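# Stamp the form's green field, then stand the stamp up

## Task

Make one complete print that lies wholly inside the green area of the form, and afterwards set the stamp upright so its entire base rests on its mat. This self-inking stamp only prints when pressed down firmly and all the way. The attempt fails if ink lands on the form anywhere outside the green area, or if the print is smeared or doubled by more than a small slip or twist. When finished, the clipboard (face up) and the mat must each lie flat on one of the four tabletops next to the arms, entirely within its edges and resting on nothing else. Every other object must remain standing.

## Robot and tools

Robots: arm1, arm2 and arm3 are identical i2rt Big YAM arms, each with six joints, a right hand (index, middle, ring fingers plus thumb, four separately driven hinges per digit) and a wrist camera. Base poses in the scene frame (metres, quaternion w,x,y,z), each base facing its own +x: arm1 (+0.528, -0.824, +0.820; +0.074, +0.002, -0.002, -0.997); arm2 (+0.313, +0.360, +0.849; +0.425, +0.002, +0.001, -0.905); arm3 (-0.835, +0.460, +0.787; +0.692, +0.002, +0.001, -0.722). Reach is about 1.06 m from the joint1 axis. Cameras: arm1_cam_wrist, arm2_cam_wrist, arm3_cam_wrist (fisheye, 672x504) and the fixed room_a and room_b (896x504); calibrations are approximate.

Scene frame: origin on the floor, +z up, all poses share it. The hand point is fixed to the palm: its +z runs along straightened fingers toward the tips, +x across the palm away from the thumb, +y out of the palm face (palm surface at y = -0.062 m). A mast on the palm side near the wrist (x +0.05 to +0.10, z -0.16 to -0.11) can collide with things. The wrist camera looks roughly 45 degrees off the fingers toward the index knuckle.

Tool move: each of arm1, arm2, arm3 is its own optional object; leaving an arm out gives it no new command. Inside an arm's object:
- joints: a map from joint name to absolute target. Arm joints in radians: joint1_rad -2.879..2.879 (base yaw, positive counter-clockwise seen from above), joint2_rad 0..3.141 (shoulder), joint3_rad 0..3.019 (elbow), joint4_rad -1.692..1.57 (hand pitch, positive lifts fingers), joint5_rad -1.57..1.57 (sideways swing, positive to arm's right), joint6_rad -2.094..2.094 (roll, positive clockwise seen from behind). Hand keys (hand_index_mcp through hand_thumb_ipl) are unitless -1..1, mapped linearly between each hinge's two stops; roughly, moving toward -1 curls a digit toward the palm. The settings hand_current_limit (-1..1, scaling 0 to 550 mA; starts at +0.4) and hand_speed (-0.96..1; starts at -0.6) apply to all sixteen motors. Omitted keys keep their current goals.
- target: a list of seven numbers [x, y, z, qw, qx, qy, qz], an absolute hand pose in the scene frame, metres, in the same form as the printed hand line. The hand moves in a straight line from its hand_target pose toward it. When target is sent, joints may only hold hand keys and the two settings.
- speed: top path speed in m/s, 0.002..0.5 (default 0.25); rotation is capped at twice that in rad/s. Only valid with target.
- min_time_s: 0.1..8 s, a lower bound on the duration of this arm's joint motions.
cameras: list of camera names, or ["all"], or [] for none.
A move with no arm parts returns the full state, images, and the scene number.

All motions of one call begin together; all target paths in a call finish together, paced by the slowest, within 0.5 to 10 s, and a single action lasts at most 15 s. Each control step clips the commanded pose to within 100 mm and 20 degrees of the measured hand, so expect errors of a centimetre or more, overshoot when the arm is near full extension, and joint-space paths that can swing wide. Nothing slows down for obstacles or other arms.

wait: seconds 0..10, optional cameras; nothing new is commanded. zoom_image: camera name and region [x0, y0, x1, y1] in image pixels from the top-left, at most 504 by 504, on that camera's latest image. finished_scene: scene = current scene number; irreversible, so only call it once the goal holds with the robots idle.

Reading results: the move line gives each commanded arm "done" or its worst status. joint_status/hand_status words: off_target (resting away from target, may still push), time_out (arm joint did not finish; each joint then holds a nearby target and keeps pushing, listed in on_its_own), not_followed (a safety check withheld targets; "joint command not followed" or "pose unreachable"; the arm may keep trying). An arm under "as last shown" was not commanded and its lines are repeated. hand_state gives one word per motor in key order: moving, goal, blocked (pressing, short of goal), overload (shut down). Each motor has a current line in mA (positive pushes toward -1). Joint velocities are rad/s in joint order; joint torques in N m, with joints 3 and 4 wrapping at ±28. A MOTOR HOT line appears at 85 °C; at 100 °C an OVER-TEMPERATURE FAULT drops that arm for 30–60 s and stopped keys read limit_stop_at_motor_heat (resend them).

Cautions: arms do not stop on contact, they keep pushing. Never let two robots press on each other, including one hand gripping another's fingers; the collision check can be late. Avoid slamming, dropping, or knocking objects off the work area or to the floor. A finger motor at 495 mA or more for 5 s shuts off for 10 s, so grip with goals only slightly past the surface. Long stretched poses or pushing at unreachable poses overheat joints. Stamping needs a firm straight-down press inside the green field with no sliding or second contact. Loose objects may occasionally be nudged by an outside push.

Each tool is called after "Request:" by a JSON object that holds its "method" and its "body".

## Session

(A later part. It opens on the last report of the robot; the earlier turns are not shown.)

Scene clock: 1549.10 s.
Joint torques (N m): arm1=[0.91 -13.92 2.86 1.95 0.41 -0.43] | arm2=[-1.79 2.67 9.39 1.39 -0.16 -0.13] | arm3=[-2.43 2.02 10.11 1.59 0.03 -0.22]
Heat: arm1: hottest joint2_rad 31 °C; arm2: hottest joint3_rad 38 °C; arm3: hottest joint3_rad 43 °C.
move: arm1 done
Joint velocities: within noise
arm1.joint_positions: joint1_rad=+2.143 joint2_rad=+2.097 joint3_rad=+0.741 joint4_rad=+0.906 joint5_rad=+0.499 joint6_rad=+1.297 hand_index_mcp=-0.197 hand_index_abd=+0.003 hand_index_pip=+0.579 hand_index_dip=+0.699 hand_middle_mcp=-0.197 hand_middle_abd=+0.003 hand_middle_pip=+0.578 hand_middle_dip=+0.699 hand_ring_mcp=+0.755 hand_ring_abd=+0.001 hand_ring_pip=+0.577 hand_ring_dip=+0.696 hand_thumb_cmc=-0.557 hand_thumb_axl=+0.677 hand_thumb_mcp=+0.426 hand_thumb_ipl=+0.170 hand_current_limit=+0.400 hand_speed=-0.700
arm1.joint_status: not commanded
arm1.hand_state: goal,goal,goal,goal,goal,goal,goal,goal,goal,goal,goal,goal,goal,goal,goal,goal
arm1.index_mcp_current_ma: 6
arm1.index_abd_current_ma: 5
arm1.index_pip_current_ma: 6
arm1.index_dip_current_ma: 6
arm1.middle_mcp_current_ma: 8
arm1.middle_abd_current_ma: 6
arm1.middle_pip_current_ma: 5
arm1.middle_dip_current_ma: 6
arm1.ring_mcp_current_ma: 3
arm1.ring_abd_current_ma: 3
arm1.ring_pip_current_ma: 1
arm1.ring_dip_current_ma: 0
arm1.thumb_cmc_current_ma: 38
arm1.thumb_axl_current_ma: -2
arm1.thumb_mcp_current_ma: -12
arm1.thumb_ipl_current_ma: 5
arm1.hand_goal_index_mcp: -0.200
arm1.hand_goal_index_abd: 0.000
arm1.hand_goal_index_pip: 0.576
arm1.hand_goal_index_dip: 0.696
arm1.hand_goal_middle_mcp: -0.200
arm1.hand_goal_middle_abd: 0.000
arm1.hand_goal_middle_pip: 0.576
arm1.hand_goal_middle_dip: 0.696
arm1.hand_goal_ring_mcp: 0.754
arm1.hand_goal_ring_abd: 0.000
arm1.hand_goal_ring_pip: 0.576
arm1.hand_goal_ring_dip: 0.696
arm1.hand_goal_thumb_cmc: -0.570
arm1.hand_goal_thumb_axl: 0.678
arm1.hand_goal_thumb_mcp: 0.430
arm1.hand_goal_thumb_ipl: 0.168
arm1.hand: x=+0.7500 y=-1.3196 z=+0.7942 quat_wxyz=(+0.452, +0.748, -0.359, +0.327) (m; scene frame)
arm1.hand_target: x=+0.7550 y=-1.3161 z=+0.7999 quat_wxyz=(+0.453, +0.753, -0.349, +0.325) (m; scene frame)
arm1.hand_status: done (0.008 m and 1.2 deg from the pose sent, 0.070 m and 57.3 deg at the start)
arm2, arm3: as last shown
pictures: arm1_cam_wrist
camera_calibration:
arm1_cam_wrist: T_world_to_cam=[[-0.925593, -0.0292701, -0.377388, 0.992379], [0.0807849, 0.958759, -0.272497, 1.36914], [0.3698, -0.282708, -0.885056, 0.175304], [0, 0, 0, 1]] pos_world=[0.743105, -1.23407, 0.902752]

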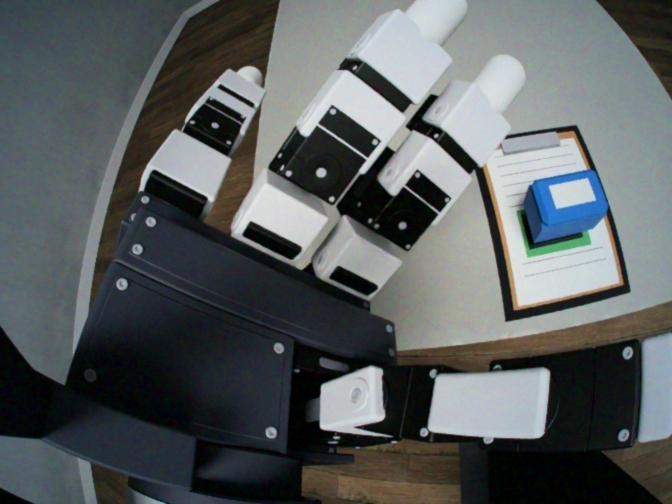

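Request:
{"method": "move", "body": {"arm1": {"target": [0.775, -1.39, 0.70, 0.3565, 0.4183, -0.5920, 0.5897], "speed": 0.2}}}

Request:
{"method": "move", "body": {"arm1": {"target": [0.760, -1.410, 0.605, 0.3565, 0.4183, -0.5920, 0.5897], "speed": 0.1}}}

Request:
{"method": "move", "body": {"arm1": {"target": [0.648, -1.416, 0.578, 0.3565, 0.4183, -0.5920, 0.5897], "speed": 0.08}, "cameras": ["arm1_cam_wrist", "room_b"]}}

Request:
{"method": "zoom_image", "body": {"camera": "room_b", "region": [655, 340, 695, 372]}}

Scene clock: 1633.03 s.
Joint torques (N m): arm1=[-1.14 -13.86 4.9 3.02 0.08 -0.15] | arm2=[-1.73 2.61 9.39 1.39 -0.16 -0.13] | arm3=[-2.37 2.2 10.14 1.61 0.02 -0.22]
Heat: arm1: hottest joint2_rad 31 °C; arm2: hottest joint3_rad 38 °C; arm3: hottest joint3_rad 44 °C.
move: arm1 off_target
Joint velocities: within noise
arm1.joint_positions: joint1_rad=+2.094 joint2_rad=+2.415 joint3_rad=+1.020 joint4_rad=+1.318 joint5_rad=+0.586 joint6_rad=+2.000 hand_index_mcp=-0.199 hand_index_abd=+0.003 hand_index_pip=+0.579 hand_index_dip=+0.699 hand_middle_mcp=-0.198 hand_middle_abd=+0.003 hand_middle_pip=+0.578 hand_middle_dip=+0.699 hand_ring_mcp=+0.753 hand_ring_abd=+0.001 hand_ring_pip=+0.577 hand_ring_dip=+0.696 hand_thumb_cmc=-0.557 hand_thumb_axl=+0.677 hand_thumb_mcp=+0.426 hand_thumb_ipl=+0.170 hand_current_limit=+0.400 hand_speed=-0.700
arm1.joint_status: not commanded
arm1.hand_state: goal,goal,goal,goal,goal,goal,goal,goal,goal,goal,goal,goal,goal,goal,goal,goal
arm1.index_mcp_current_ma: 3
arm1.index_abd_current_ma: 5
arm1.index_pip_current_ma: 6
arm1.index_dip_current_ma: 6
arm1.middle_mcp_current_ma: 3
arm1.middle_abd_current_ma: 6
arm1.middle_pip_current_ma: 5
arm1.middle_dip_current_ma: 6
arm1.ring_mcp_current_ma: -3
arm1.ring_abd_current_ma: 3
arm1.ring_pip_current_ma: 1
arm1.ring_dip_current_ma: 0
arm1.thumb_cmc_current_ma: 38
arm1.thumb_axl_current_ma: -2
arm1.thumb_mcp_current_ma: -12
arm1.thumb_ipl_current_ma: 5
arm1.hand_goal_index_mcp: -0.200
arm1.hand_goal_index_abd: 0.000
arm1.hand_goal_index_pip: 0.576
arm1.hand_goal_index_dip: 0.696
arm1.hand_goal_middle_mcp: -0.200
arm1.hand_goal_middle_abd: 0.000
arm1.hand_goal_middle_pip: 0.576
arm1.hand_goal_middle_dip: 0.696
arm1.hand_goal_ring_mcp: 0.754
arm1.hand_goal_ring_abd: 0.000
arm1.hand_goal_ring_pip: 0.576
arm1.hand_goal_ring_dip: 0.696
arm1.hand_goal_thumb_cmc: -0.570
arm1.hand_goal_thumb_axl: 0.678
arm1.hand_goal_thumb_mcp: 0.430
arm1.hand_goal_thumb_ipl: 0.168
arm1.hand: x=+0.7783 y=-1.3836 z=+0.7088 quat_wxyz=(+0.357, +0.431, -0.587, +0.585) (m; scene frame)
arm1.hand_target: x=+0.7748 y=-1.3897 z=+0.7002 quat_wxyz=(+0.356, +0.418, -0.592, +0.590) (m; scene frame)
arm1.hand_status: off_target (0.011 m and 1.6 deg from the pose sent, 0.120 m and 56.9 deg at the start)
arm2, arm3: as last shown
pictures: none

Scene clock: 1634.87 s.
Joint torques (N m): arm1=[-0.97 -14.74 4.08 3.02 -0.07 -0.17] | arm2=[-1.73 2.67 9.4 1.39 -0.16 -0.13] | arm3=[-2.37 1.96 10.19 1.55 0.02 -0.23]
Heat: arm1: hottest joint2_rad 31 °C; arm2: hottest joint3_rad 38 °C; arm3: hottest joint3_rad 44 °C.
move: arm1 done
Joint velocities: within noise
arm1.joint_positions: joint1_rad=+2.045 joint2_rad=+2.675 joint3_rad=+1.199 joint4_rad=+1.401 joint5_rad=+0.542 joint6_rad=+2.000 hand_index_mcp=-0.199 hand_index_abd=+0.003 hand_index_pip=+0.579 hand_index_dip=+0.699 hand_middle_mcp=-0.199 hand_middle_abd=+0.003 hand_middle_pip=+0.578 hand_middle_dip=+0.699 hand_ring_mcp=+0.752 hand_ring_abd=+0.001 hand_ring_pip=+0.577 hand_ring_dip=+0.696 hand_thumb_cmc=-0.557 hand_thumb_axl=+0.677 hand_thumb_mcp=+0.426 hand_thumb_ipl=+0.170 hand_current_limit=+0.400 hand_speed=-0.700
arm1.joint_status: not commanded
arm1.hand_state: goal,goal,goal,goal,goal,goal,goal,goal,goal,goal,goal,goal,goal,goal,goal,goal
arm1.index_mcp_current_ma: 2
arm1.index_abd_current_ma: 5
arm1.index_pip_current_ma: 6
arm1.index_dip_current_ma: 6
arm1.middle_mcp_current_ma: 3
arm1.middle_abd_current_ma: 6
arm1.middle_pip_current_ma: 5
arm1.middle_dip_current_ma: 6
arm1.ring_mcp_current_ma: -4
arm1.ring_abd_current_ma: 3
arm1.ring_pip_current_ma: 1
arm1.ring_dip_current_ma: 0
arm1.thumb_cmc_current_ma: 38
arm1.thumb_axl_current_ma: -2
arm1.thumb_mcp_current_ma: -12
arm1.thumb_ipl_current_ma: 5
arm1.hand_goal_index_mcp: -0.200
arm1.hand_goal_index_abd: 0.000
arm1.hand_goal_index_pip: 0.576
arm1.hand_goal_index_dip: 0.696
arm1.hand_goal_middle_mcp: -0.200
arm1.hand_goal_middle_abd: 0.000
arm1.hand_goal_middle_pip: 0.576
arm1.hand_goal_middle_dip: 0.696
arm1.hand_goal_ring_mcp: 0.754
arm1.hand_goal_ring_abd: 0.000
arm1.hand_goal_ring_pip: 0.576
arm1.hand_goal_ring_dip: 0.696
arm1.hand_goal_thumb_cmc: -0.570
arm1.hand_goal_thumb_axl: 0.678
arm1.hand_goal_thumb_mcp: 0.430
arm1.hand_goal_thumb_ipl: 0.168
arm1.hand: x=+0.7649 y=-1.4064 z=+0.6135 quat_wxyz=(+0.357, +0.428, -0.589, +0.585) (m; scene frame)
arm1.hand_target: x=+0.7599 y=-1.4098 z=+0.6052 quat_wxyz=(+0.356, +0.418, -0.592, +0.590) (m; scene frame)
arm1.hand_status: done (0.010 m and 1.3 deg from the pose sent, 0.109 m and 1.6 deg at the start)
arm2.joint_positions: joint1_rad=-0.387 joint2_rad=+0.596 joint3_rad=+1.389 joint4_rad=-1.190 joint5_rad=+0.003 joint6_rad=+2.017 hand_index_mcp=-0.201 hand_index_abd=+0.005 hand_index_pip=+0.578 hand_index_dip=+0.699 hand_middle_mcp=-0.201 hand_middle_abd=+0.007 hand_middle_pip=+0.578 hand_middle_dip=+0.698 hand_ring_mcp=+0.751 hand_ring_abd=+0.002 hand_ring_pip=+0.577 hand_ring_dip=+0.696 hand_thumb_cmc=-0.562 hand_thumb_axl=+0.675 hand_thumb_mcp=+0.427 hand_thumb_ipl=+0.169 hand_current_limit=+0.400 hand_speed=-0.800
arm2.joint_status: not commanded
arm2.hand_state: goal,goal,goal,goal,goal,goal,goal,goal,goal,goal,goal,goal,goal,goal,goal,goal
arm2.index_mcp_current_ma: -2
arm2.index_abd_current_ma: 18
arm2.index_pip_current_ma: 9
arm2.index_dip_current_ma: 11
arm2.middle_mcp_current_ma: -2
arm2.middle_abd_current_ma: 24
arm2.middle_pip_current_ma: 9
arm2.middle_dip_current_ma: 9
arm2.ring_mcp_current_ma: -11
arm2.ring_abd_current_ma: 7
arm2.ring_pip_current_ma: 3
arm2.ring_dip_current_ma: 0
arm2.thumb_cmc_current_ma: 33
arm2.thumb_axl_current_ma: -12
arm2.thumb_mcp_current_ma: -16
arm2.thumb_ipl_current_ma: 7
arm2.hand_goal_index_mcp: -0.200
arm2.hand_goal_index_abd: 0.000
arm2.hand_goal_index_pip: 0.576
arm2.hand_goal_index_dip: 0.696
arm2.hand_goal_middle_mcp: -0.200
arm2.hand_goal_middle_abd: 0.000
arm2.hand_goal_middle_pip: 0.576
arm2.hand_goal_middle_dip: 0.696
arm2.hand_goal_ring_mcp: 0.754
arm2.hand_goal_ring_abd: 0.000
arm2.hand_goal_ring_pip: 0.576
arm2.hand_goal_ring_dip: 0.696
arm2.hand_goal_thumb_cmc: -0.570
arm2.hand_goal_thumb_axl: 0.678
arm2.hand_goal_thumb_mcp: 0.430
arm2.hand_goal_thumb_ipl: 0.168
arm2.hand: x=+0.0856 y=+0.3135 z=+1.3713 quat_wxyz=(+0.494, +0.019, -0.833, +0.248) (m; scene frame)
arm2.hand_target: x=+0.0900 y=+0.3180 z=+1.3869 quat_wxyz=(+0.504, +0.010, -0.826, +0.253) (m; scene frame)
arm2.hand_status: not commanded
arm3: as last shown
pictures: none

Scene clock: 1637.07 s.
Joint torques (N m): arm1=[-0.67 -13.04 1.58 3.23 -0.11 -0.35] | arm2=[-1.73 2.61 9.4 1.39 -0.16 -0.12] | arm3=[-2.37 2.14 10.15 1.58 0.02 -0.23]
Heat: arm1: hottest joint2_rad 31 °C; arm2: hottest joint3_rad 38 °C; arm3: hottest joint3_rad 44 °C.
move: arm1 off_target
Joint velocities: within noise
arm1.joint_positions: joint1_rad=+1.830 joint2_rad=+2.742 joint3_rad=+1.146 joint4_rad=+1.552 joint5_rad=+0.331 joint6_rad=+2.000 hand_index_mcp=-0.199 hand_index_abd=+0.003 hand_index_pip=+0.579 hand_index_dip=+0.699 hand_middle_mcp=-0.199 hand_middle_abd=+0.003 hand_middle_pip=+0.578 hand_middle_dip=+0.699 hand_ring_mcp=+0.752 hand_ring_abd=+0.001 hand_ring_pip=+0.577 hand_ring_dip=+0.696 hand_thumb_cmc=-0.557 hand_thumb_axl=+0.677 hand_thumb_mcp=+0.426 hand_thumb_ipl=+0.170 hand_current_limit=+0.400 hand_speed=-0.700
arm1.joint_status: not commanded
arm1.hand_state: goal,goal,goal,goal,goal,goal,goal,goal,goal,goal,goal,goal,goal,goal,goal,goal
arm1.index_mcp_current_ma: 1
arm1.index_abd_current_ma: 5
arm1.index_pip_current_ma: 6
arm1.index_dip_current_ma: 6
arm1.middle_mcp_current_ma: 2
arm1.middle_abd_current_ma: 6
arm1.middle_pip_current_ma: 5
arm1.middle_dip_current_ma: 6
arm1.ring_mcp_current_ma: -5
arm1.ring_abd_current_ma: 3
arm1.ring_pip_current_ma: 1
arm1.ring_dip_current_ma: 0
arm1.thumb_cmc_current_ma: 38
arm1.thumb_axl_current_ma: -2
arm1.thumb_mcp_current_ma: -12
arm1.thumb_ipl_current_ma: 5
arm1.hand_goal_index_mcp: -0.200
arm1.hand_goal_index_abd: 0.000
arm1.hand_goal_index_pip: 0.576
arm1.hand_goal_index_dip: 0.696
arm1.hand_goal_middle_mcp: -0.200
arm1.hand_goal_middle_abd: 0.000
arm1.hand_goal_middle_pip: 0.576
arm1.hand_goal_middle_dip: 0.696
arm1.hand_goal_ring_mcp: 0.754
arm1.hand_goal_ring_abd: 0.000
arm1.hand_goal_ring_pip: 0.576
arm1.hand_goal_ring_dip: 0.696
arm1.hand_goal_thumb_cmc: -0.570
arm1.hand_goal_thumb_axl: 0.678
arm1.hand_goal_thumb_mcp: 0.430
arm1.hand_goal_thumb_ipl: 0.168
arm1.hand: x=+0.6568 y=-1.4248 z=+0.5912 quat_wxyz=(+0.355, +0.415, -0.588, +0.596) (m; scene frame)
arm1.hand_target: x=+0.6480 y=-1.4158 z=+0.5783 quat_wxyz=(+0.356, +0.418, -0.592, +0.589) (m; scene frame)
arm1.hand_status: off_target (0.018 m and 1.0 deg from the pose sent, 0.123 m and 1.3 deg at the start)
arm2, arm3: as last shown
pictures: arm1_cam_wrist, room_b
camera_calibration:
arm1_cam_wrist: T_world_to_cam=[[-0.240177, -0.000572774, -0.970729, 0.767875], [0.569935, 0.809416, -0.141491, 0.810696], [0.785804, -0.587236, -0.194077, -1.11531], [0, 0, 0, 1]] pos_world=[0.598794, -1.3107, 0.64365]

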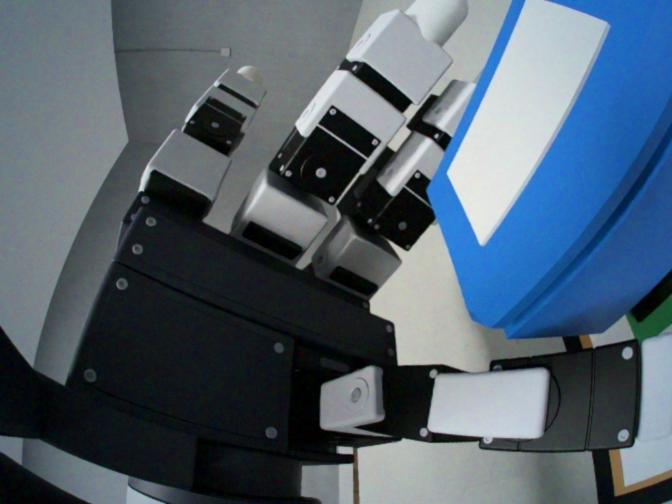

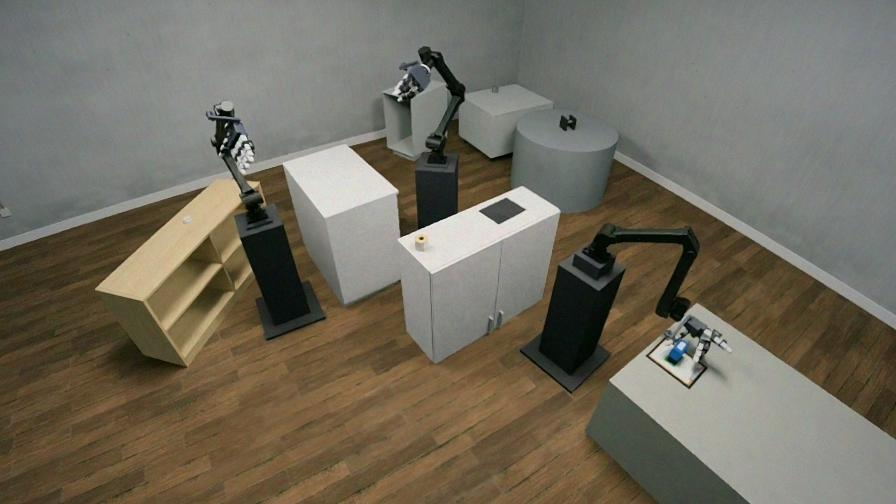

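Scaled by 12.600 from the camera's 896x504 image, which has a finer 1280x720 frame.

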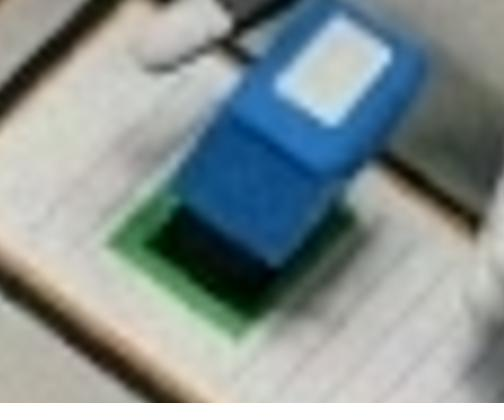

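Request:
{"method": "move", "body": {"arm1": {"target": [0.642, -1.403, 0.566, 0.3565, 0.4183, -0.5920, 0.5897], "speed": 0.06}}}

Scene clock: 1642.37 s.
Joint torques (N m): arm1=[-0.56 -13.45 1.33 3.23 0.05 -0.26] | arm2=[-1.73 2.67 9.39 1.4 -0.16 -0.12] | arm3=[-2.49 2.26 10.15 1.52 0.03 -0.22]
Heat: arm1: hottest joint2_rad 31 °C; arm2: hottest joint3_rad 38 °C; arm3: hottest joint3_rad 44 °C.
move: arm1 off_target
Joint velocities: within noise
arm1.joint_positions: joint1_rad=+1.830 joint2_rad=+2.761 joint3_rad=+1.131 joint4_rad=+1.561 joint5_rad=+0.332 joint6_rad=+2.000 hand_index_mcp=-0.199 hand_index_abd=+0.003 hand_index_pip=+0.579 hand_index_dip=+0.699 hand_middle_mcp=-0.199 hand_middle_abd=+0.003 hand_middle_pip=+0.578 hand_middle_dip=+0.699 hand_ring_mcp=+0.752 hand_ring_abd=+0.001 hand_ring_pip=+0.577 hand_ring_dip=+0.696 hand_thumb_cmc=-0.557 hand_thumb_axl=+0.677 hand_thumb_mcp=+0.426 hand_thumb_ipl=+0.170 hand_current_limit=+0.400 hand_speed=-0.700
arm1.joint_status: not commanded
arm1.hand_state: goal,goal,goal,goal,goal,goal,goal,goal,goal,goal,goal,goal,goal,goal,goal,goal
arm1.index_mcp_current_ma: 1
arm1.index_abd_current_ma: 5
arm1.index_pip_current_ma: 6
arm1.index_dip_current_ma: 6
arm1.middle_mcp_current_ma: 2
arm1.middle_abd_current_ma: 6
arm1.middle_pip_current_ma: 5
arm1.middle_dip_current_ma: 6
arm1.ring_mcp_current_ma: -5
arm1.ring_abd_current_ma: 3
arm1.ring_pip_current_ma: 1
arm1.ring_dip_current_ma: 0
arm1.thumb_cmc_current_ma: 38
arm1.thumb_axl_current_ma: -2
arm1.thumb_mcp_current_ma: -12
arm1.thumb_ipl_current_ma: 5
arm1.hand_goal_index_mcp: -0.200
arm1.hand_goal_index_abd: 0.000
arm1.hand_goal_index_pip: 0.576
arm1.hand_goal_index_dip: 0.696
arm1.hand_goal_middle_mcp: -0.200
arm1.hand_goal_middle_abd: 0.000
arm1.hand_goal_middle_pip: 0.576
arm1.hand_goal_middle_dip: 0.696
arm1.hand_goal_ring_mcp: 0.754
arm1.hand_goal_ring_abd: 0.000
arm1.hand_goal_ring_pip: 0.576
arm1.hand_goal_ring_dip: 0.696
arm1.hand_goal_thumb_cmc: -0.570
arm1.hand_goal_thumb_axl: 0.678
arm1.hand_goal_thumb_mcp: 0.430
arm1.hand_goal_thumb_ipl: 0.168
arm1.hand: x=+0.6514 y=-1.4124 z=+0.5789 quat_wxyz=(+0.354, +0.422, -0.594, +0.587) (m; scene frame)
arm1.hand_target: x=+0.6422 y=-1.4031 z=+0.5663 quat_wxyz=(+0.354, +0.421, -0.600, +0.581) (m; scene frame)
arm1.hand_status: off_target (0.018 m and 0.7 deg from the pose sent, 0.037 m and 1.0 deg at the start; a joint's target at an end of its range on 27 of 30 steps)
arm2, arm3: as last shown
pictures: none

Request:
{"method": "move", "body": {"arm1": {"joints": {"hand_index_mcp": -0.45, "hand_middle_mcp": -0.45, "hand_thumb_mcp": 0.24, "hand_speed": -0.8}}}}

Request:
{"method": "move", "body": {"arm1": {"joints": {"hand_index_mcp": -0.57, "hand_middle_mcp": -0.57, "hand_thumb_mcp": 0.14, "hand_speed": -0.88}}, "cameras": ["room_b"]}}

Request:
{"method": "zoom_image", "body": {"camera": "room_b", "region": [655, 340, 695, 372]}}

Scene clock: 1652.00 s.
Joint torques (N m): arm1=[-0.67 -13.68 1.13 3.15 0.06 -0.27] | arm2=[-1.79 2.67 9.39 1.4 -0.16 -0.12] | arm3=[-2.43 2.02 10.15 1.58 0.01 -0.23]
Heat: arm1: hottest joint2_rad 31 °C; arm2: hottest joint3_rad 38 °C; arm3: hottest joint3_rad 44 °C.
move: arm1 done
Joint velocities: within noise
arm1.joint_positions: joint1_rad=+1.830 joint2_rad=+2.761 joint3_rad=+1.131 joint4_rad=+1.561 joint5_rad=+0.332 joint6_rad=+2.000 hand_index_mcp=-0.448 hand_index_abd=+0.003 hand_index_pip=+0.579 hand_index_dip=+0.699 hand_middle_mcp=-0.447 hand_middle_abd=+0.003 hand_middle_pip=+0.578 hand_middle_dip=+0.699 hand_ring_mcp=+0.752 hand_ring_abd=+0.001 hand_ring_pip=+0.577 hand_ring_dip=+0.696 hand_thumb_cmc=-0.557 hand_thumb_axl=+0.677 hand_thumb_mcp=+0.242 hand_thumb_ipl=+0.170 hand_current_limit=+0.400 hand_speed=-0.800
arm1.joint_status: all done
arm1.hand_state: goal,goal,goal,goal,goal,goal,goal,goal,goal,goal,goal,goal,goal,goal,goal,goal
arm1.index_mcp_current_ma: 5
arm1.index_abd_current_ma: 5
arm1.index_pip_current_ma: 6
arm1.index_dip_current_ma: 6
arm1.middle_mcp_current_ma: 7
arm1.middle_abd_current_ma: 6
arm1.middle_pip_current_ma: 5
arm1.middle_dip_current_ma: 6
arm1.ring_mcp_current_ma: -5
arm1.ring_abd_current_ma: 3
arm1.ring_pip_current_ma: 1
arm1.ring_dip_current_ma: 0
arm1.thumb_cmc_current_ma: 38
arm1.thumb_axl_current_ma: -2
arm1.thumb_mcp_current_ma: 6
arm1.thumb_ipl_current_ma: 5
arm1.hand_goal_index_mcp: -0.450
arm1.hand_goal_index_abd: 0.000
arm1.hand_goal_index_pip: 0.576
arm1.hand_goal_index_dip: 0.696
arm1.hand_goal_middle_mcp: -0.450
arm1.hand_goal_middle_abd: 0.000
arm1.hand_goal_middle_pip: 0.576
arm1.hand_goal_middle_dip: 0.696
arm1.hand_goal_ring_mcp: 0.754
arm1.hand_goal_ring_abd: 0.000
arm1.hand_goal_ring_pip: 0.576
arm1.hand_goal_ring_dip: 0.696
arm1.hand_goal_thumb_cmc: -0.570
arm1.hand_goal_thumb_axl: 0.678
arm1.hand_goal_thumb_mcp: 0.240
arm1.hand_goal_thumb_ipl: 0.168
arm1.hand: x=+0.6514 y=-1.4124 z=+0.5789 quat_wxyz=(+0.354, +0.422, -0.594, +0.587) (m; scene frame)
arm1.hand_target: x=+0.6422 y=-1.4031 z=+0.5663 quat_wxyz=(+0.354, +0.421, -0.600, +0.581) (m; scene frame)
arm1.hand_status: not commanded
arm2, arm3: as last shown
pictures: none

Scene clock: 1652.70 s.
Joint torques (N m): arm1=[-0.38 -14.15 1.1 3.12 0.06 -0.28] | arm2=[-1.73 2.67 9.39 1.39 -0.16 -0.12] | arm3=[-2.32 2.02 10.15 1.57 0.01 -0.23]
Heat: arm1: hottest joint2_rad 31 °C; arm2: hottest joint3_rad 38 °C; arm3: hottest joint3_rad 44 °C.
move: arm1 off_target
Joint velocities: within noise
arm1.joint_positions: joint1_rad=+1.830 joint2_rad=+2.761 joint3_rad=+1.131 joint4_rad=+1.564 joint5_rad=+0.332 joint6_rad=+2.000 hand_index_mcp=-0.493 hand_index_abd=+0.002 hand_index_pip=+0.600 hand_index_dip=+0.704 hand_middle_mcp=-0.504 hand_middle_abd=+0.003 hand_middle_pip=+0.590 hand_middle_dip=+0.703 hand_ring_mcp=+0.752 hand_ring_abd=+0.001 hand_ring_pip=+0.577 hand_ring_dip=+0.696 hand_thumb_cmc=-0.557 hand_thumb_axl=+0.677 hand_thumb_mcp=+0.193 hand_thumb_ipl=+0.173 hand_current_limit=+0.400 hand_speed=-0.880
arm1.joint_status: hand_index_mcp off_target (ended at -0.493, target -0.570); hand_middle_mcp off_target (ended at -0.504, target -0.570); hand_thumb_mcp off_target (ended at +0.193, target +0.140); the others done
arm1.hand_state: blocked,goal,blocked,goal,blocked,goal,goal,goal,goal,goal,goal,goal,goal,goal,blocked,goal
arm1.index_mcp_current_ma: 325
arm1.index_abd_current_ma: 3
arm1.index_pip_current_ma: 79
arm1.index_dip_current_ma: 22
arm1.middle_mcp_current_ma: 271
arm1.middle_abd_current_ma: 5
arm1.middle_pip_current_ma: 43
arm1.middle_dip_current_ma: 18
arm1.ring_mcp_current_ma: -5
arm1.ring_abd_current_ma: 3
arm1.ring_pip_current_ma: 1
arm1.ring_dip_current_ma: 0
arm1.thumb_cmc_current_ma: 38
arm1.thumb_axl_current_ma: -2
arm1.thumb_mcp_current_ma: 265
arm1.thumb_ipl_current_ma: 17
arm1.hand_goal_index_mcp: -0.570
arm1.hand_goal_index_abd: 0.000
arm1.hand_goal_index_pip: 0.576
arm1.hand_goal_index_dip: 0.696
arm1.hand_goal_middle_mcp: -0.570
arm1.hand_goal_middle_abd: 0.000
arm1.hand_goal_middle_pip: 0.576
arm1.hand_goal_middle_dip: 0.696
arm1.hand_goal_ring_mcp: 0.754
arm1.hand_goal_ring_abd: 0.000
arm1.hand_goal_ring_pip: 0.576
arm1.hand_goal_ring_dip: 0.696
arm1.hand_goal_thumb_cmc: -0.570
arm1.hand_goal_thumb_axl: 0.678
arm1.hand_goal_thumb_mcp: 0.140
arm1.hand_goal_thumb_ipl: 0.168
arm1.hand: x=+0.6514 y=-1.4127 z=+0.5796 quat_wxyz=(+0.354, +0.421, -0.593, +0.588) (m; scene frame)
arm1.hand_target: x=+0.6422 y=-1.4031 z=+0.5663 quat_wxyz=(+0.354, +0.421, -0.600, +0.581) (m; scene frame)
arm1.hand_status: not commanded
arm2: as last shown
arm3.joint_positions: joint1_rad=+0.213 joint2_rad=+0.596 joint3_rad=+1.362 joint4_rad=-1.284 joint5_rad=+0.102 joint6_rad=+1.110 hand_index_mcp=+0.756 hand_index_abd=+0.001 hand_index_pip=+0.577 hand_index_dip=+0.696 hand_middle_mcp=+0.756 hand_middle_abd=+0.001 hand_middle_pip=+0.577 hand_middle_dip=+0.696 hand_ring_mcp=+0.756 hand_ring_abd=+0.001 hand_ring_pip=+0.577 hand_ring_dip=+0.696 hand_thumb_cmc=+0.716 hand_thumb_axl=+0.677 hand_thumb_mcp=+0.225 hand_thumb_ipl=+0.168 hand_current_limit=+0.400 hand_speed=-0.600
arm3.joint_status: not commanded
arm3.hand_state: goal,goal,goal,goal,goal,goal,goal,goal,goal,goal,goal,goal,goal,goal,goal,goal
arm3.index_mcp_current_ma: 1
arm3.index_abd_current_ma: 0
arm3.index_pip_current_ma: 0
arm3.index_dip_current_ma: 0
arm3.middle_mcp_current_ma: 1
arm3.middle_abd_current_ma: 0
arm3.middle_pip_current_ma: 0
arm3.middle_dip_current_ma: 0
arm3.ring_mcp_current_ma: 2
arm3.ring_abd_current_ma: 0
arm3.ring_pip_current_ma: 0
arm3.ring_dip_current_ma: 0
arm3.thumb_cmc_current_ma: 1
arm3.thumb_axl_current_ma: 0
arm3.thumb_mcp_current_ma: -1
arm3.thumb_ipl_current_ma: 0
arm3.hand_goal_index_mcp: 0.754
arm3.hand_goal_index_abd: 0.000
arm3.hand_goal_index_pip: 0.576
arm3.hand_goal_index_dip: 0.696
arm3.hand_goal_middle_mcp: 0.754
arm3.hand_goal_middle_abd: 0.000
arm3.hand_goal_middle_pip: 0.576
arm3.hand_goal_middle_dip: 0.696
arm3.hand_goal_ring_mcp: 0.754
arm3.hand_goal_ring_abd: 0.000
arm3.hand_goal_ring_pip: 0.576
arm3.hand_goal_ring_dip: 0.696
arm3.hand_goal_thumb_cmc: 0.714
arm3.hand_goal_thumb_axl: 0.678
arm3.hand_goal_thumb_mcp: 0.226
arm3.hand_goal_thumb_ipl: 0.168
arm3.hand: x=-0.8977 y=+0.2067 z=+1.3473 quat_wxyz=(+0.427, +0.759, -0.415, +0.264) (m; scene frame)
arm3.hand_target: x=-0.9013 y=+0.2133 z=+1.3623 quat_wxyz=(+0.436, +0.754, -0.413, +0.265) (m; scene frame)
arm3.hand_status: not commanded
pictures: room_b

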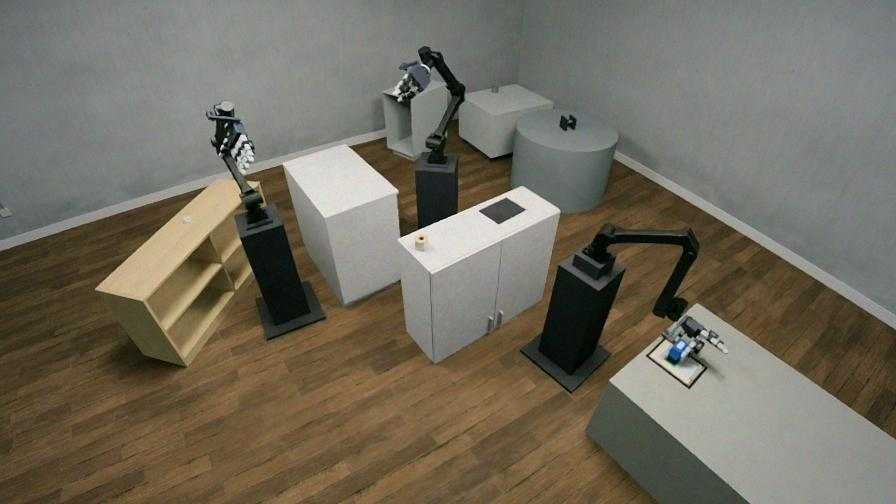

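Scaled by 12.600 from the camera's 896x504 image, which has a finer 1280x720 frame.

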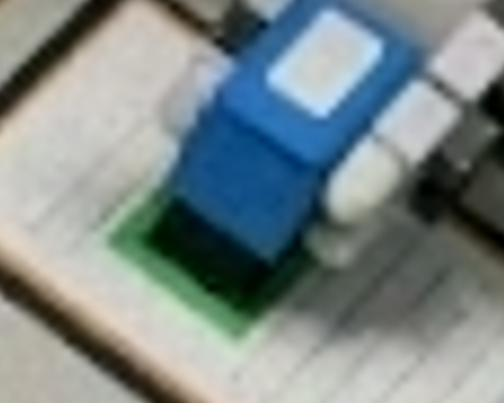

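Request:
{"method": "move", "body": {"arm1": {"target": [0.642, -1.403, 0.590, 0.3565, 0.4183, -0.5920, 0.5897], "speed": 0.05}}}

Scene clock: 1659.90 s.
Joint torques (N m): arm1=[-0.44 -17.32 0.83 2.76 0.04 -0.31] | arm2=[-1.73 2.67 9.39 1.39 -0.16 -0.12] | arm3=[-2.49 1.96 10.15 1.61 0.01 -0.23]
Heat: arm1: hottest joint2_rad 31 °C; arm2: hottest joint3_rad 38 °C; arm3: hottest joint3_rad 44 °C.
move: arm1 off_target
Joint velocities: within noise
arm1.joint_positions: joint1_rad=+1.830 joint2_rad=+2.750 joint3_rad=+1.086 joint4_rad=+1.569 joint5_rad=+0.331 joint6_rad=+2.000 hand_index_mcp=-0.493 hand_index_abd=+0.002 hand_index_pip=+0.604 hand_index_dip=+0.705 hand_middle_mcp=-0.508 hand_middle_abd=+0.004 hand_middle_pip=+0.590 hand_middle_dip=+0.703 hand_ring_mcp=+0.752 hand_ring_abd=+0.001 hand_ring_pip=+0.577 hand_ring_dip=+0.696 hand_thumb_cmc=-0.551 hand_thumb_axl=+0.677 hand_thumb_mcp=+0.190 hand_thumb_ipl=+0.174 hand_current_limit=+0.400 hand_speed=-0.880
arm1.joint_status: not commanded
arm1.hand_state: blocked,goal,blocked,goal,blocked,goal,goal,goal,goal,goal,goal,goal,goal,goal,blocked,goal
arm1.index_mcp_current_ma: 325
arm1.index_abd_current_ma: 3
arm1.index_pip_current_ma: 95
arm1.index_dip_current_ma: 25
arm1.middle_mcp_current_ma: 254
arm1.middle_abd_current_ma: 8
arm1.middle_pip_current_ma: 43
arm1.middle_dip_current_ma: 18
arm1.ring_mcp_current_ma: -5
arm1.ring_abd_current_ma: 3
arm1.ring_pip_current_ma: 1
arm1.ring_dip_current_ma: 0
arm1.thumb_cmc_current_ma: 62
arm1.thumb_axl_current_ma: -2
arm1.thumb_mcp_current_ma: 249
arm1.thumb_ipl_current_ma: 21
arm1.hand_goal_index_mcp: -0.570
arm1.hand_goal_index_abd: 0.000
arm1.hand_goal_index_pip: 0.576
arm1.hand_goal_index_dip: 0.696
arm1.hand_goal_middle_mcp: -0.570
arm1.hand_goal_middle_abd: 0.000
arm1.hand_goal_middle_pip: 0.576
arm1.hand_goal_middle_dip: 0.696
arm1.hand_goal_ring_mcp: 0.754
arm1.hand_goal_ring_abd: 0.000
arm1.hand_goal_ring_pip: 0.576
arm1.hand_goal_ring_dip: 0.696
arm1.hand_goal_thumb_cmc: -0.570
arm1.hand_goal_thumb_axl: 0.678
arm1.hand_goal_thumb_mcp: 0.140
arm1.hand_goal_thumb_ipl: 0.168
arm1.hand: x=+0.6453 y=-1.3980 z=+0.5785 quat_wxyz=(+0.351, +0.430, -0.598, +0.578) (m; scene frame)
arm1.hand_target: x=+0.6421 y=-1.4034 z=+0.5899 quat_wxyz=(+0.355, +0.420, -0.597, +0.584) (m; scene frame)
arm1.hand_status: off_target (0.013 m and 2.1 deg from the pose sent, 0.017 m and 0.5 deg at the start; a joint's target at an end of its range on 30 of 30 steps)
arm2, arm3: as last shown
pictures: none

Request:
{"method": "move", "body": {"arm1": {"target": [0.650, -1.418, 0.650, 0.3565, 0.4183, -0.5920, 0.5897], "speed": 0.08}, "cameras": ["arm1_cam_wrist", "room_b"]}}

Request:
{"method": "zoom_image", "body": {"camera": "room_b", "region": [655, 320, 715, 372]}}

Scene clock: 1670.13 s.
Joint torques (N m): arm1=[-0.21 -17.2 1.58 2.25 0.04 -0.38] | arm2=[-1.73 2.67 9.37 1.4 -0.17 -0.13] | arm3=[-2.49 2.08 10.15 1.55 0.02 -0.23]
Heat: arm1: hottest joint2_rad 30 °C; arm2: hottest joint3_rad 38 °C; arm3: hottest joint3_rad 44 °C.
move: arm1 off_target
Joint velocities: within noise
arm1.joint_positions: joint1_rad=+1.830 joint2_rad=+2.594 joint3_rad=+1.015 joint4_rad=+1.508 joint5_rad=+0.331 joint6_rad=+2.001 hand_index_mcp=-0.493 hand_index_abd=+0.005 hand_index_pip=+0.604 hand_index_dip=+0.705 hand_middle_mcp=-0.508 hand_middle_abd=+0.007 hand_middle_pip=+0.590 hand_middle_dip=+0.703 hand_ring_mcp=+0.752 hand_ring_abd=+0.001 hand_ring_pip=+0.577 hand_ring_dip=+0.696 hand_thumb_cmc=-0.548 hand_thumb_axl=+0.677 hand_thumb_mcp=+0.190 hand_thumb_ipl=+0.174 hand_current_limit=+0.400 hand_speed=-0.880
arm1.joint_status: not commanded
arm1.hand_state: blocked,goal,blocked,goal,blocked,goal,goal,goal,goal,goal,goal,goal,blocked,goal,blocked,goal
arm1.index_mcp_current_ma: 325
arm1.index_abd_current_ma: 11
arm1.index_pip_current_ma: 95
arm1.index_dip_current_ma: 26
arm1.middle_mcp_current_ma: 253
arm1.middle_abd_current_ma: 16
arm1.middle_pip_current_ma: 43
arm1.middle_dip_current_ma: 18
arm1.ring_mcp_current_ma: -5
arm1.ring_abd_current_ma: 3
arm1.ring_pip_current_ma: 1
arm1.ring_dip_current_ma: 0
arm1.thumb_cmc_current_ma: 70
arm1.thumb_axl_current_ma: -2
arm1.thumb_mcp_current_ma: 249
arm1.thumb_ipl_current_ma: 21
arm1.hand_goal_index_mcp: -0.570
arm1.hand_goal_index_abd: 0.000
arm1.hand_goal_index_pip: 0.576
arm1.hand_goal_index_dip: 0.696
arm1.hand_goal_middle_mcp: -0.570
arm1.hand_goal_middle_abd: 0.000
arm1.hand_goal_middle_pip: 0.576
arm1.hand_goal_middle_dip: 0.696
arm1.hand_goal_ring_mcp: 0.754
arm1.hand_goal_ring_abd: 0.000
arm1.hand_goal_ring_pip: 0.576
arm1.hand_goal_ring_dip: 0.696
arm1.hand_goal_thumb_cmc: -0.570
arm1.hand_goal_thumb_axl: 0.678
arm1.hand_goal_thumb_mcp: 0.140
arm1.hand_goal_thumb_ipl: 0.168
arm1.hand: x=+0.6520 y=-1.4135 z=+0.6396 quat_wxyz=(+0.353, +0.423, -0.594, +0.587) (m; scene frame)
arm1.hand_target: x=+0.6500 y=-1.4180 z=+0.6499 quat_wxyz=(+0.357, +0.418, -0.592, +0.590) (m; scene frame)
arm1.hand_status: off_target (0.012 m and 0.8 deg from the pose sent, 0.074 m and 2.1 deg at the start)
arm2, arm3: as last shown
pictures: arm1_cam_wrist, room_b
camera_calibration:
arm1_cam_wrist: T_world_to_cam=[[-0.24999, 0.0238075, -0.967956, 0.852824], [0.568276, 0.813014, -0.12677, 0.807906], [0.783943, -0.581758, -0.216775, -1.07203], [0, 0, 0, 1]] pos_world=[0.594496, -1.30081, 0.695524]

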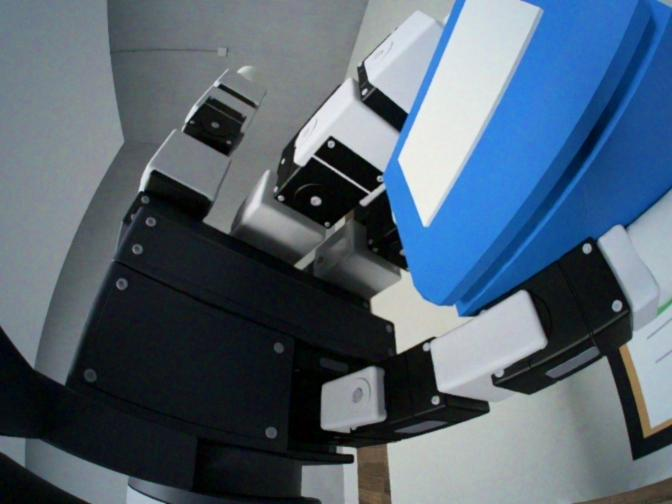

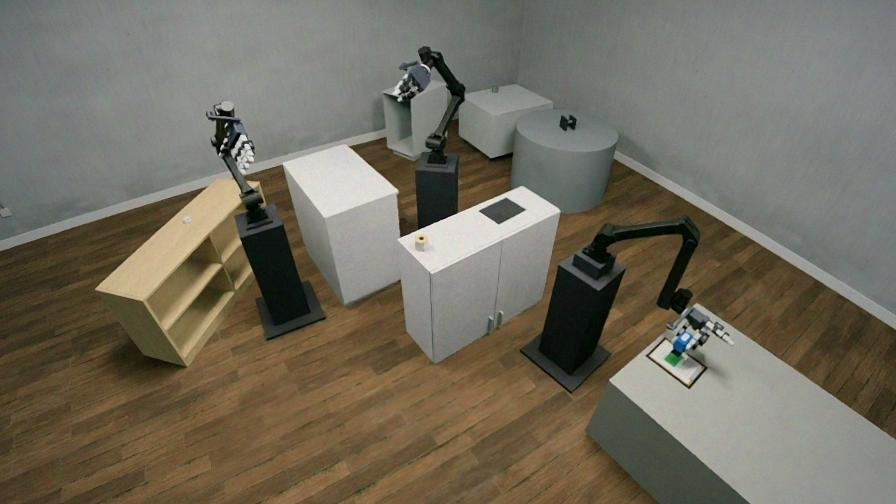

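Scaled by 8.400 from the camera's 896x504 image, which has a finer 1280x720 frame.

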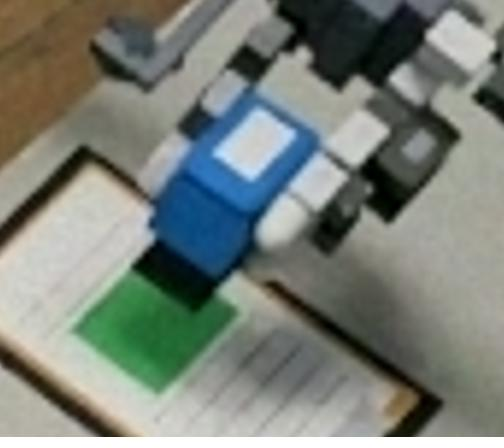

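Request:
{"method": "move", "body": {"arm1": {"target": [0.656, -1.4265, 0.615, 0.3565, 0.4183, -0.5920, 0.5897], "speed": 0.08}}}

Request:
{"method": "move", "body": {"arm1": {"target": [0.650, -1.4195, 0.588, 0.3565, 0.4183, -0.5920, 0.5897], "speed": 0.05}}}

Scene clock: 1688.60 s.
Joint torques (N m): arm1=[-0.03 -14.21 3.4 2.61 0.08 -0.36] | arm2=[-1.73 2.73 9.37 1.37 -0.16 -0.12] | arm3=[-2.49 2.14 10.15 1.58 0.02 -0.21]
Heat: arm1: hottest joint2_rad 32 °C; arm2: hottest joint3_rad 38 °C; arm3: hottest joint3_rad 44 °C.
move: arm1 done
Joint velocities: within noise
arm1.joint_positions: joint1_rad=+1.830 joint2_rad=+2.653 joint3_rad=+1.082 joint4_rad=+1.508 joint5_rad=+0.334 joint6_rad=+2.001 hand_index_mcp=-0.493 hand_index_abd=+0.005 hand_index_pip=+0.604 hand_index_dip=+0.705 hand_middle_mcp=-0.508 hand_middle_abd=+0.007 hand_middle_pip=+0.590 hand_middle_dip=+0.703 hand_ring_mcp=+0.752 hand_ring_abd=+0.001 hand_ring_pip=+0.577 hand_ring_dip=+0.696 hand_thumb_cmc=-0.548 hand_thumb_axl=+0.677 hand_thumb_mcp=+0.190 hand_thumb_ipl=+0.174 hand_current_limit=+0.400 hand_speed=-0.880
arm1.joint_status: not commanded
arm1.hand_state: blocked,goal,blocked,goal,blocked,goal,goal,goal,goal,goal,goal,goal,blocked,goal,blocked,goal
arm1.index_mcp_current_ma: 325
arm1.index_abd_current_ma: 11
arm1.index_pip_current_ma: 95
arm1.index_dip_current_ma: 26
arm1.middle_mcp_current_ma: 253
arm1.middle_abd_current_ma: 16
arm1.middle_pip_current_ma: 43
arm1.middle_dip_current_ma: 18
arm1.ring_mcp_current_ma: -5
arm1.ring_abd_current_ma: 3
arm1.ring_pip_current_ma: 1
arm1.ring_dip_current_ma: 0
arm1.thumb_cmc_current_ma: 71
arm1.thumb_axl_current_ma: -2
arm1.thumb_mcp_current_ma: 249
arm1.thumb_ipl_current_ma: 21
arm1.hand_goal_index_mcp: -0.570
arm1.hand_goal_index_abd: 0.000
arm1.hand_goal_index_pip: 0.576
arm1.hand_goal_index_dip: 0.696
arm1.hand_goal_middle_mcp: -0.570
arm1.hand_goal_middle_abd: 0.000
arm1.hand_goal_middle_pip: 0.576
arm1.hand_goal_middle_dip: 0.696
arm1.hand_goal_ring_mcp: 0.754
arm1.hand_goal_ring_abd: 0.000
arm1.hand_goal_ring_pip: 0.576
arm1.hand_goal_ring_dip: 0.696
arm1.hand_goal_thumb_cmc: -0.570
arm1.hand_goal_thumb_axl: 0.678
arm1.hand_goal_thumb_mcp: 0.140
arm1.hand_goal_thumb_ipl: 0.168
arm1.hand: x=+0.6559 y=-1.4236 z=+0.6197 quat_wxyz=(+0.354, +0.420, -0.593, +0.589) (m; scene frame)
arm1.hand_target: x=+0.6559 y=-1.4265 z=+0.6152 quat_wxyz=(+0.357, +0.418, -0.592, +0.590) (m; scene frame)
arm1.hand_status: done (0.005 m and 0.3 deg from the pose sent, 0.028 m and 0.8 deg at the start)
arm2, arm3: as last shown
pictures: none

Scene clock: 1689.90 s.
Joint torques (N m): arm1=[-0.56 -14.39 2.89 3.34 -0.09 -0.35] | arm2=[-1.73 2.61 9.39 1.39 -0.16 -0.12] | arm3=[-2.49 2.08 10.15 1.57 0.02 -0.22]
Heat: arm1: hottest joint2_rad 32 °C; arm2: hottest joint3_rad 38 °C; arm3: hottest joint3_rad 44 °C.
move: arm1 done
Joint velocities: within noise
arm1.joint_positions: joint1_rad=+1.830 joint2_rad=+2.725 joint3_rad=+1.115 joint4_rad=+1.531 joint5_rad=+0.332 joint6_rad=+2.001 hand_index_mcp=-0.493 hand_index_abd=+0.005 hand_index_pip=+0.604 hand_index_dip=+0.705 hand_middle_mcp=-0.508 hand_middle_abd=+0.007 hand_middle_pip=+0.590 hand_middle_dip=+0.703 hand_ring_mcp=+0.752 hand_ring_abd=+0.001 hand_ring_pip=+0.577 hand_ring_dip=+0.696 hand_thumb_cmc=-0.548 hand_thumb_axl=+0.677 hand_thumb_mcp=+0.190 hand_thumb_ipl=+0.174 hand_current_limit=+0.400 hand_speed=-0.880
arm1.joint_status: not commanded
arm1.hand_state: blocked,goal,blocked,goal,blocked,goal,goal,goal,goal,goal,goal,goal,blocked,goal,blocked,goal
arm1.index_mcp_current_ma: 325
arm1.index_abd_current_ma: 11
arm1.index_pip_current_ma: 95
arm1.index_dip_current_ma: 26
arm1.middle_mcp_current_ma: 253
arm1.middle_abd_current_ma: 16
arm1.middle_pip_current_ma: 43
arm1.middle_dip_current_ma: 18
arm1.ring_mcp_current_ma: -5
arm1.ring_abd_current_ma: 3
arm1.ring_pip_current_ma: 1
arm1.ring_dip_current_ma: 0
arm1.thumb_cmc_current_ma: 71
arm1.thumb_axl_current_ma: -2
arm1.thumb_mcp_current_ma: 249
arm1.thumb_ipl_current_ma: 21
arm1.hand_goal_index_mcp: -0.570
arm1.hand_goal_index_abd: 0.000
arm1.hand_goal_index_pip: 0.576
arm1.hand_goal_index_dip: 0.696
arm1.hand_goal_middle_mcp: -0.570
arm1.hand_goal_middle_abd: 0.000
arm1.hand_goal_middle_pip: 0.576
arm1.hand_goal_middle_dip: 0.696
arm1.hand_goal_ring_mcp: 0.754
arm1.hand_goal_ring_abd: 0.000
arm1.hand_goal_ring_pip: 0.576
arm1.hand_goal_ring_dip: 0.696
arm1.hand_goal_thumb_cmc: -0.570
arm1.hand_goal_thumb_axl: 0.678
arm1.hand_goal_thumb_mcp: 0.140
arm1.hand_goal_thumb_ipl: 0.168
arm1.hand: x=+0.6530 y=-1.4159 z=+0.5899 quat_wxyz=(+0.352, +0.425, -0.596, +0.584) (m; scene frame)
arm1.hand_target: x=+0.6499 y=-1.4193 z=+0.5880 quat_wxyz=(+0.356, +0.418, -0.592, +0.589) (m; scene frame)
arm1.hand_status: done (0.005 m and 1.2 deg from the pose sent, 0.032 m and 0.3 deg at the start)
arm2.joint_positions: joint1_rad=-0.387 joint2_rad=+0.596 joint3_rad=+1.389 joint4_rad=-1.190 joint5_rad=+0.003 joint6_rad=+2.017 hand_index_mcp=-0.201 hand_index_abd=+0.005 hand_index_pip=+0.578 hand_index_dip=+0.699 hand_middle_mcp=-0.201 hand_middle_abd=+0.007 hand_middle_pip=+0.578 hand_middle_dip=+0.698 hand_ring_mcp=+0.751 hand_ring_abd=+0.002 hand_ring_pip=+0.577 hand_ring_dip=+0.696 hand_thumb_cmc=-0.562 hand_thumb_axl=+0.675 hand_thumb_mcp=+0.427 hand_thumb_ipl=+0.169 hand_current_limit=+0.400 hand_speed=-0.800
arm2.joint_status: not commanded
arm2.hand_state: goal,goal,goal,goal,goal,goal,goal,goal,goal,goal,goal,goal,goal,goal,goal,goal
arm2.index_mcp_current_ma: -2
arm2.index_abd_current_ma: 18
arm2.index_pip_current_ma: 9
arm2.index_dip_current_ma: 11
arm2.middle_mcp_current_ma: -2
arm2.middle_abd_current_ma: 24
arm2.middle_pip_current_ma: 9
arm2.middle_dip_current_ma: 9
arm2.ring_mcp_current_ma: -11
arm2.ring_abd_current_ma: 7
arm2.ring_pip_current_ma: 3
arm2.ring_dip_current_ma: 0
arm2.thumb_cmc_current_ma: 33
arm2.thumb_axl_current_ma: -12
arm2.thumb_mcp_current_ma: -16
arm2.thumb_ipl_current_ma: 7
arm2.hand_goal_index_mcp: -0.200
arm2.hand_goal_index_abd: 0.000
arm2.hand_goal_index_pip: 0.576
arm2.hand_goal_index_dip: 0.696
arm2.hand_goal_middle_mcp: -0.200
arm2.hand_goal_middle_abd: 0.000
arm2.hand_goal_middle_pip: 0.576
arm2.hand_goal_middle_dip: 0.696
arm2.hand_goal_ring_mcp: 0.754
arm2.hand_goal_ring_abd: 0.000
arm2.hand_goal_ring_pip: 0.576
arm2.hand_goal_ring_dip: 0.696
arm2.hand_goal_thumb_cmc: -0.570
arm2.hand_goal_thumb_axl: 0.678
arm2.hand_goal_thumb_mcp: 0.430
arm2.hand_goal_thumb_ipl: 0.168
arm2.hand: x=+0.0856 y=+0.3135 z=+1.3713 quat_wxyz=(+0.494, +0.019, -0.833, +0.248) (m; scene frame)
arm2.hand_target: x=+0.0900 y=+0.3180 z=+1.3869 quat_wxyz=(+0.504, +0.010, -0.826, +0.253) (m; scene frame)
arm2.hand_status: not commanded
arm3: as last shown
pictures: none

Request:
{"method": "move", "body": {"arm1": {"target": [0.646, -1.4155, 0.577, 0.3565, 0.4183, -0.5920, 0.5897], "speed": 0.04}}}

Request:
{"method": "move", "body": {"arm1": {"target": [0.644, -1.4145, 0.568, 0.3565, 0.4183, -0.5920, 0.5897], "speed": 0.04}, "cameras": ["room_b"]}}

Request:
{"method": "zoom_image", "body": {"camera": "room_b", "region": [655, 340, 695, 372]}}

Scene clock: 1698.97 s.
Joint torques (N m): arm1=[-0.5 -13.74 2.78 3.49 -0.05 -0.37] | arm2=[-1.73 2.61 9.39 1.4 -0.16 -0.12] | arm3=[-2.32 2.14 10.17 1.58 0.01 -0.22]
Heat: arm1: hottest joint2_rad 32 °C; arm2: hottest joint3_rad 38 °C; arm3: hottest joint3_rad 44 °C.
move: arm1 done
Joint velocities: within noise
arm1.joint_positions: joint1_rad=+1.829 joint2_rad=+2.752 joint3_rad=+1.125 joint4_rad=+1.551 joint5_rad=+0.327 joint6_rad=+2.001 hand_index_mcp=-0.493 hand_index_abd=+0.005 hand_index_pip=+0.604 hand_index_dip=+0.705 hand_middle_mcp=-0.509 hand_middle_abd=+0.007 hand_middle_pip=+0.590 hand_middle_dip=+0.703 hand_ring_mcp=+0.752 hand_ring_abd=+0.001 hand_ring_pip=+0.577 hand_ring_dip=+0.696 hand_thumb_cmc=-0.548 hand_thumb_axl=+0.677 hand_thumb_mcp=+0.190 hand_thumb_ipl=+0.175 hand_current_limit=+0.400 hand_speed=-0.880
arm1.joint_status: not commanded
arm1.hand_state: blocked,goal,blocked,goal,blocked,goal,goal,goal,goal,goal,goal,goal,blocked,goal,blocked,goal
arm1.index_mcp_current_ma: 323
arm1.index_abd_current_ma: 10
arm1.index_pip_current_ma: 95
arm1.index_dip_current_ma: 26
arm1.middle_mcp_current_ma: 250
arm1.middle_abd_current_ma: 16
arm1.middle_pip_current_ma: 43
arm1.middle_dip_current_ma: 18
arm1.ring_mcp_current_ma: -6
arm1.ring_abd_current_ma: 3
arm1.ring_pip_current_ma: 1
arm1.ring_dip_current_ma: 0
arm1.thumb_cmc_current_ma: 71
arm1.thumb_axl_current_ma: -2
arm1.thumb_mcp_current_ma: 249
arm1.thumb_ipl_current_ma: 26
arm1.hand_goal_index_mcp: -0.570
arm1.hand_goal_index_abd: 0.000
arm1.hand_goal_index_pip: 0.576
arm1.hand_goal_index_dip: 0.696
arm1.hand_goal_middle_mcp: -0.570
arm1.hand_goal_middle_abd: 0.000
arm1.hand_goal_middle_pip: 0.576
arm1.hand_goal_middle_dip: 0.696
arm1.hand_goal_ring_mcp: 0.754
arm1.hand_goal_ring_abd: 0.000
arm1.hand_goal_ring_pip: 0.576
arm1.hand_goal_ring_dip: 0.696
arm1.hand_goal_thumb_cmc: -0.570
arm1.hand_goal_thumb_axl: 0.678
arm1.hand_goal_thumb_mcp: 0.140
arm1.hand_goal_thumb_ipl: 0.168
arm1.hand: x=+0.6516 y=-1.4127 z=+0.5806 quat_wxyz=(+0.351, +0.425, -0.594, +0.585) (m; scene frame)
arm1.hand_target: x=+0.6458 y=-1.4152 z=+0.5770 quat_wxyz=(+0.356, +0.418, -0.592, +0.589) (m; scene frame)
arm1.hand_status: done (0.007 m and 1.1 deg from the pose sent, 0.015 m and 1.2 deg at the start)
arm2, arm3: as last shown
pictures: none

Scene clock: 1699.93 s.
Joint torques (N m): arm1=[-1.03 -13.68 2.85 3.1 -0.14 -0.35] | arm2=[-1.79 2.67 9.39 1.39 -0.16 -0.13] | arm3=[-2.43 1.9 10.15 1.59 0.01 -0.22]
Heat: arm1: hottest joint2_rad 32 °C; arm2: hottest joint3_rad 38 °C; arm3: hottest joint3_rad 44 °C.
move: arm1 off_target
Joint velocities: within noise
arm1.joint_positions: joint1_rad=+1.828 joint2_rad=+2.763 joint3_rad=+1.136 joint4_rad=+1.563 joint5_rad=+0.326 joint6_rad=+2.001 hand_index_mcp=-0.500 hand_index_abd=+0.002 hand_index_pip=+0.604 hand_index_dip=+0.705 hand_middle_mcp=-0.509 hand_middle_abd=+0.004 hand_middle_pip=+0.595 hand_middle_dip=+0.705 hand_ring_mcp=+0.752 hand_ring_abd=+0.001 hand_ring_pip=+0.577 hand_ring_dip=+0.696 hand_thumb_cmc=-0.562 hand_thumb_axl=+0.677 hand_thumb_mcp=+0.190 hand_thumb_ipl=+0.182 hand_current_limit=+0.400 hand_speed=-0.880
arm1.joint_status: not commanded
arm1.hand_state: blocked,goal,blocked,goal,blocked,goal,goal,goal,goal,goal,goal,goal,goal,goal,blocked,goal
arm1.index_mcp_current_ma: 290
arm1.index_abd_current_ma: 4
arm1.index_pip_current_ma: 95
arm1.index_dip_current_ma: 26
arm1.middle_mcp_current_ma: 250
arm1.middle_abd_current_ma: 9
arm1.middle_pip_current_ma: 58
arm1.middle_dip_current_ma: 24
arm1.ring_mcp_current_ma: -6
arm1.ring_abd_current_ma: 3
arm1.ring_pip_current_ma: 1
arm1.ring_dip_current_ma: 0
arm1.thumb_cmc_current_ma: 23
arm1.thumb_axl_current_ma: -2
arm1.thumb_mcp_current_ma: 249
arm1.thumb_ipl_current_ma: 57
arm1.hand_goal_index_mcp: -0.570
arm1.hand_goal_index_abd: 0.000
arm1.hand_goal_index_pip: 0.576
arm1.hand_goal_index_dip: 0.696
arm1.hand_goal_middle_mcp: -0.570
arm1.hand_goal_middle_abd: 0.000
arm1.hand_goal_middle_pip: 0.576
arm1.hand_goal_middle_dip: 0.696
arm1.hand_goal_ring_mcp: 0.754
arm1.hand_goal_ring_abd: 0.000
arm1.hand_goal_ring_pip: 0.576
arm1.hand_goal_ring_dip: 0.696
arm1.hand_goal_thumb_cmc: -0.570
arm1.hand_goal_thumb_axl: 0.678
arm1.hand_goal_thumb_mcp: 0.140
arm1.hand_goal_thumb_ipl: 0.168
arm1.hand: x=+0.6521 y=-1.4147 z=+0.5792 quat_wxyz=(+0.352, +0.422, -0.592, +0.590) (m; scene frame)
arm1.hand_target: x=+0.6441 y=-1.4140 z=+0.5682 quat_wxyz=(+0.356, +0.419, -0.593, +0.588) (m; scene frame)
arm1.hand_status: off_target (0.014 m and 0.6 deg from the pose sent, 0.015 m and 1.1 deg at the start; a joint's target at an end of its range on 22 of 29 steps)
arm2, arm3: as last shown
pictures: room_b

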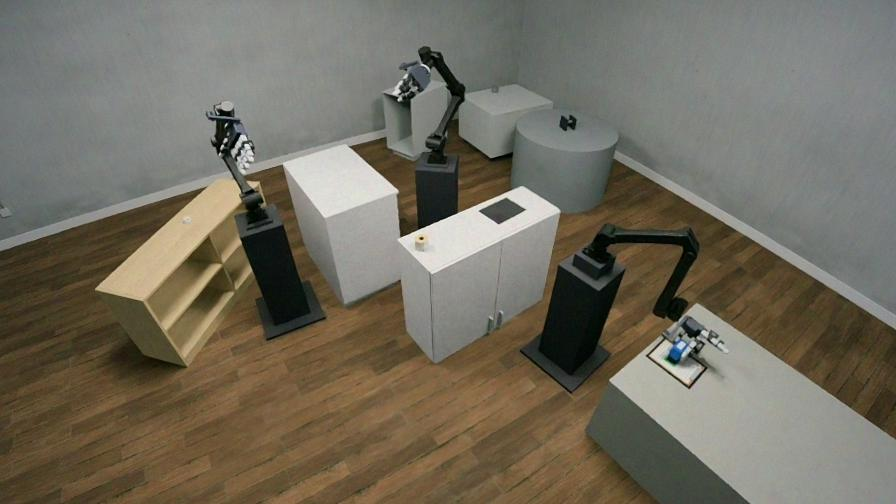

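Scaled by 12.600 from the camera's 896x504 image, which has a finer 1280x720 frame.

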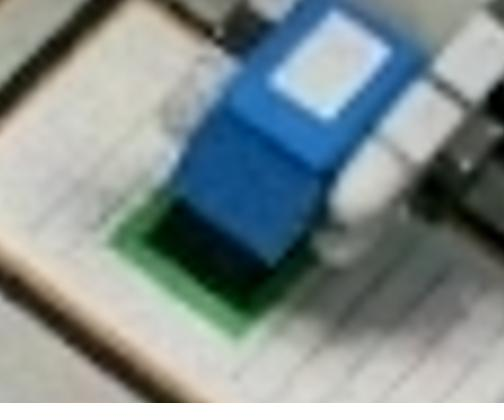

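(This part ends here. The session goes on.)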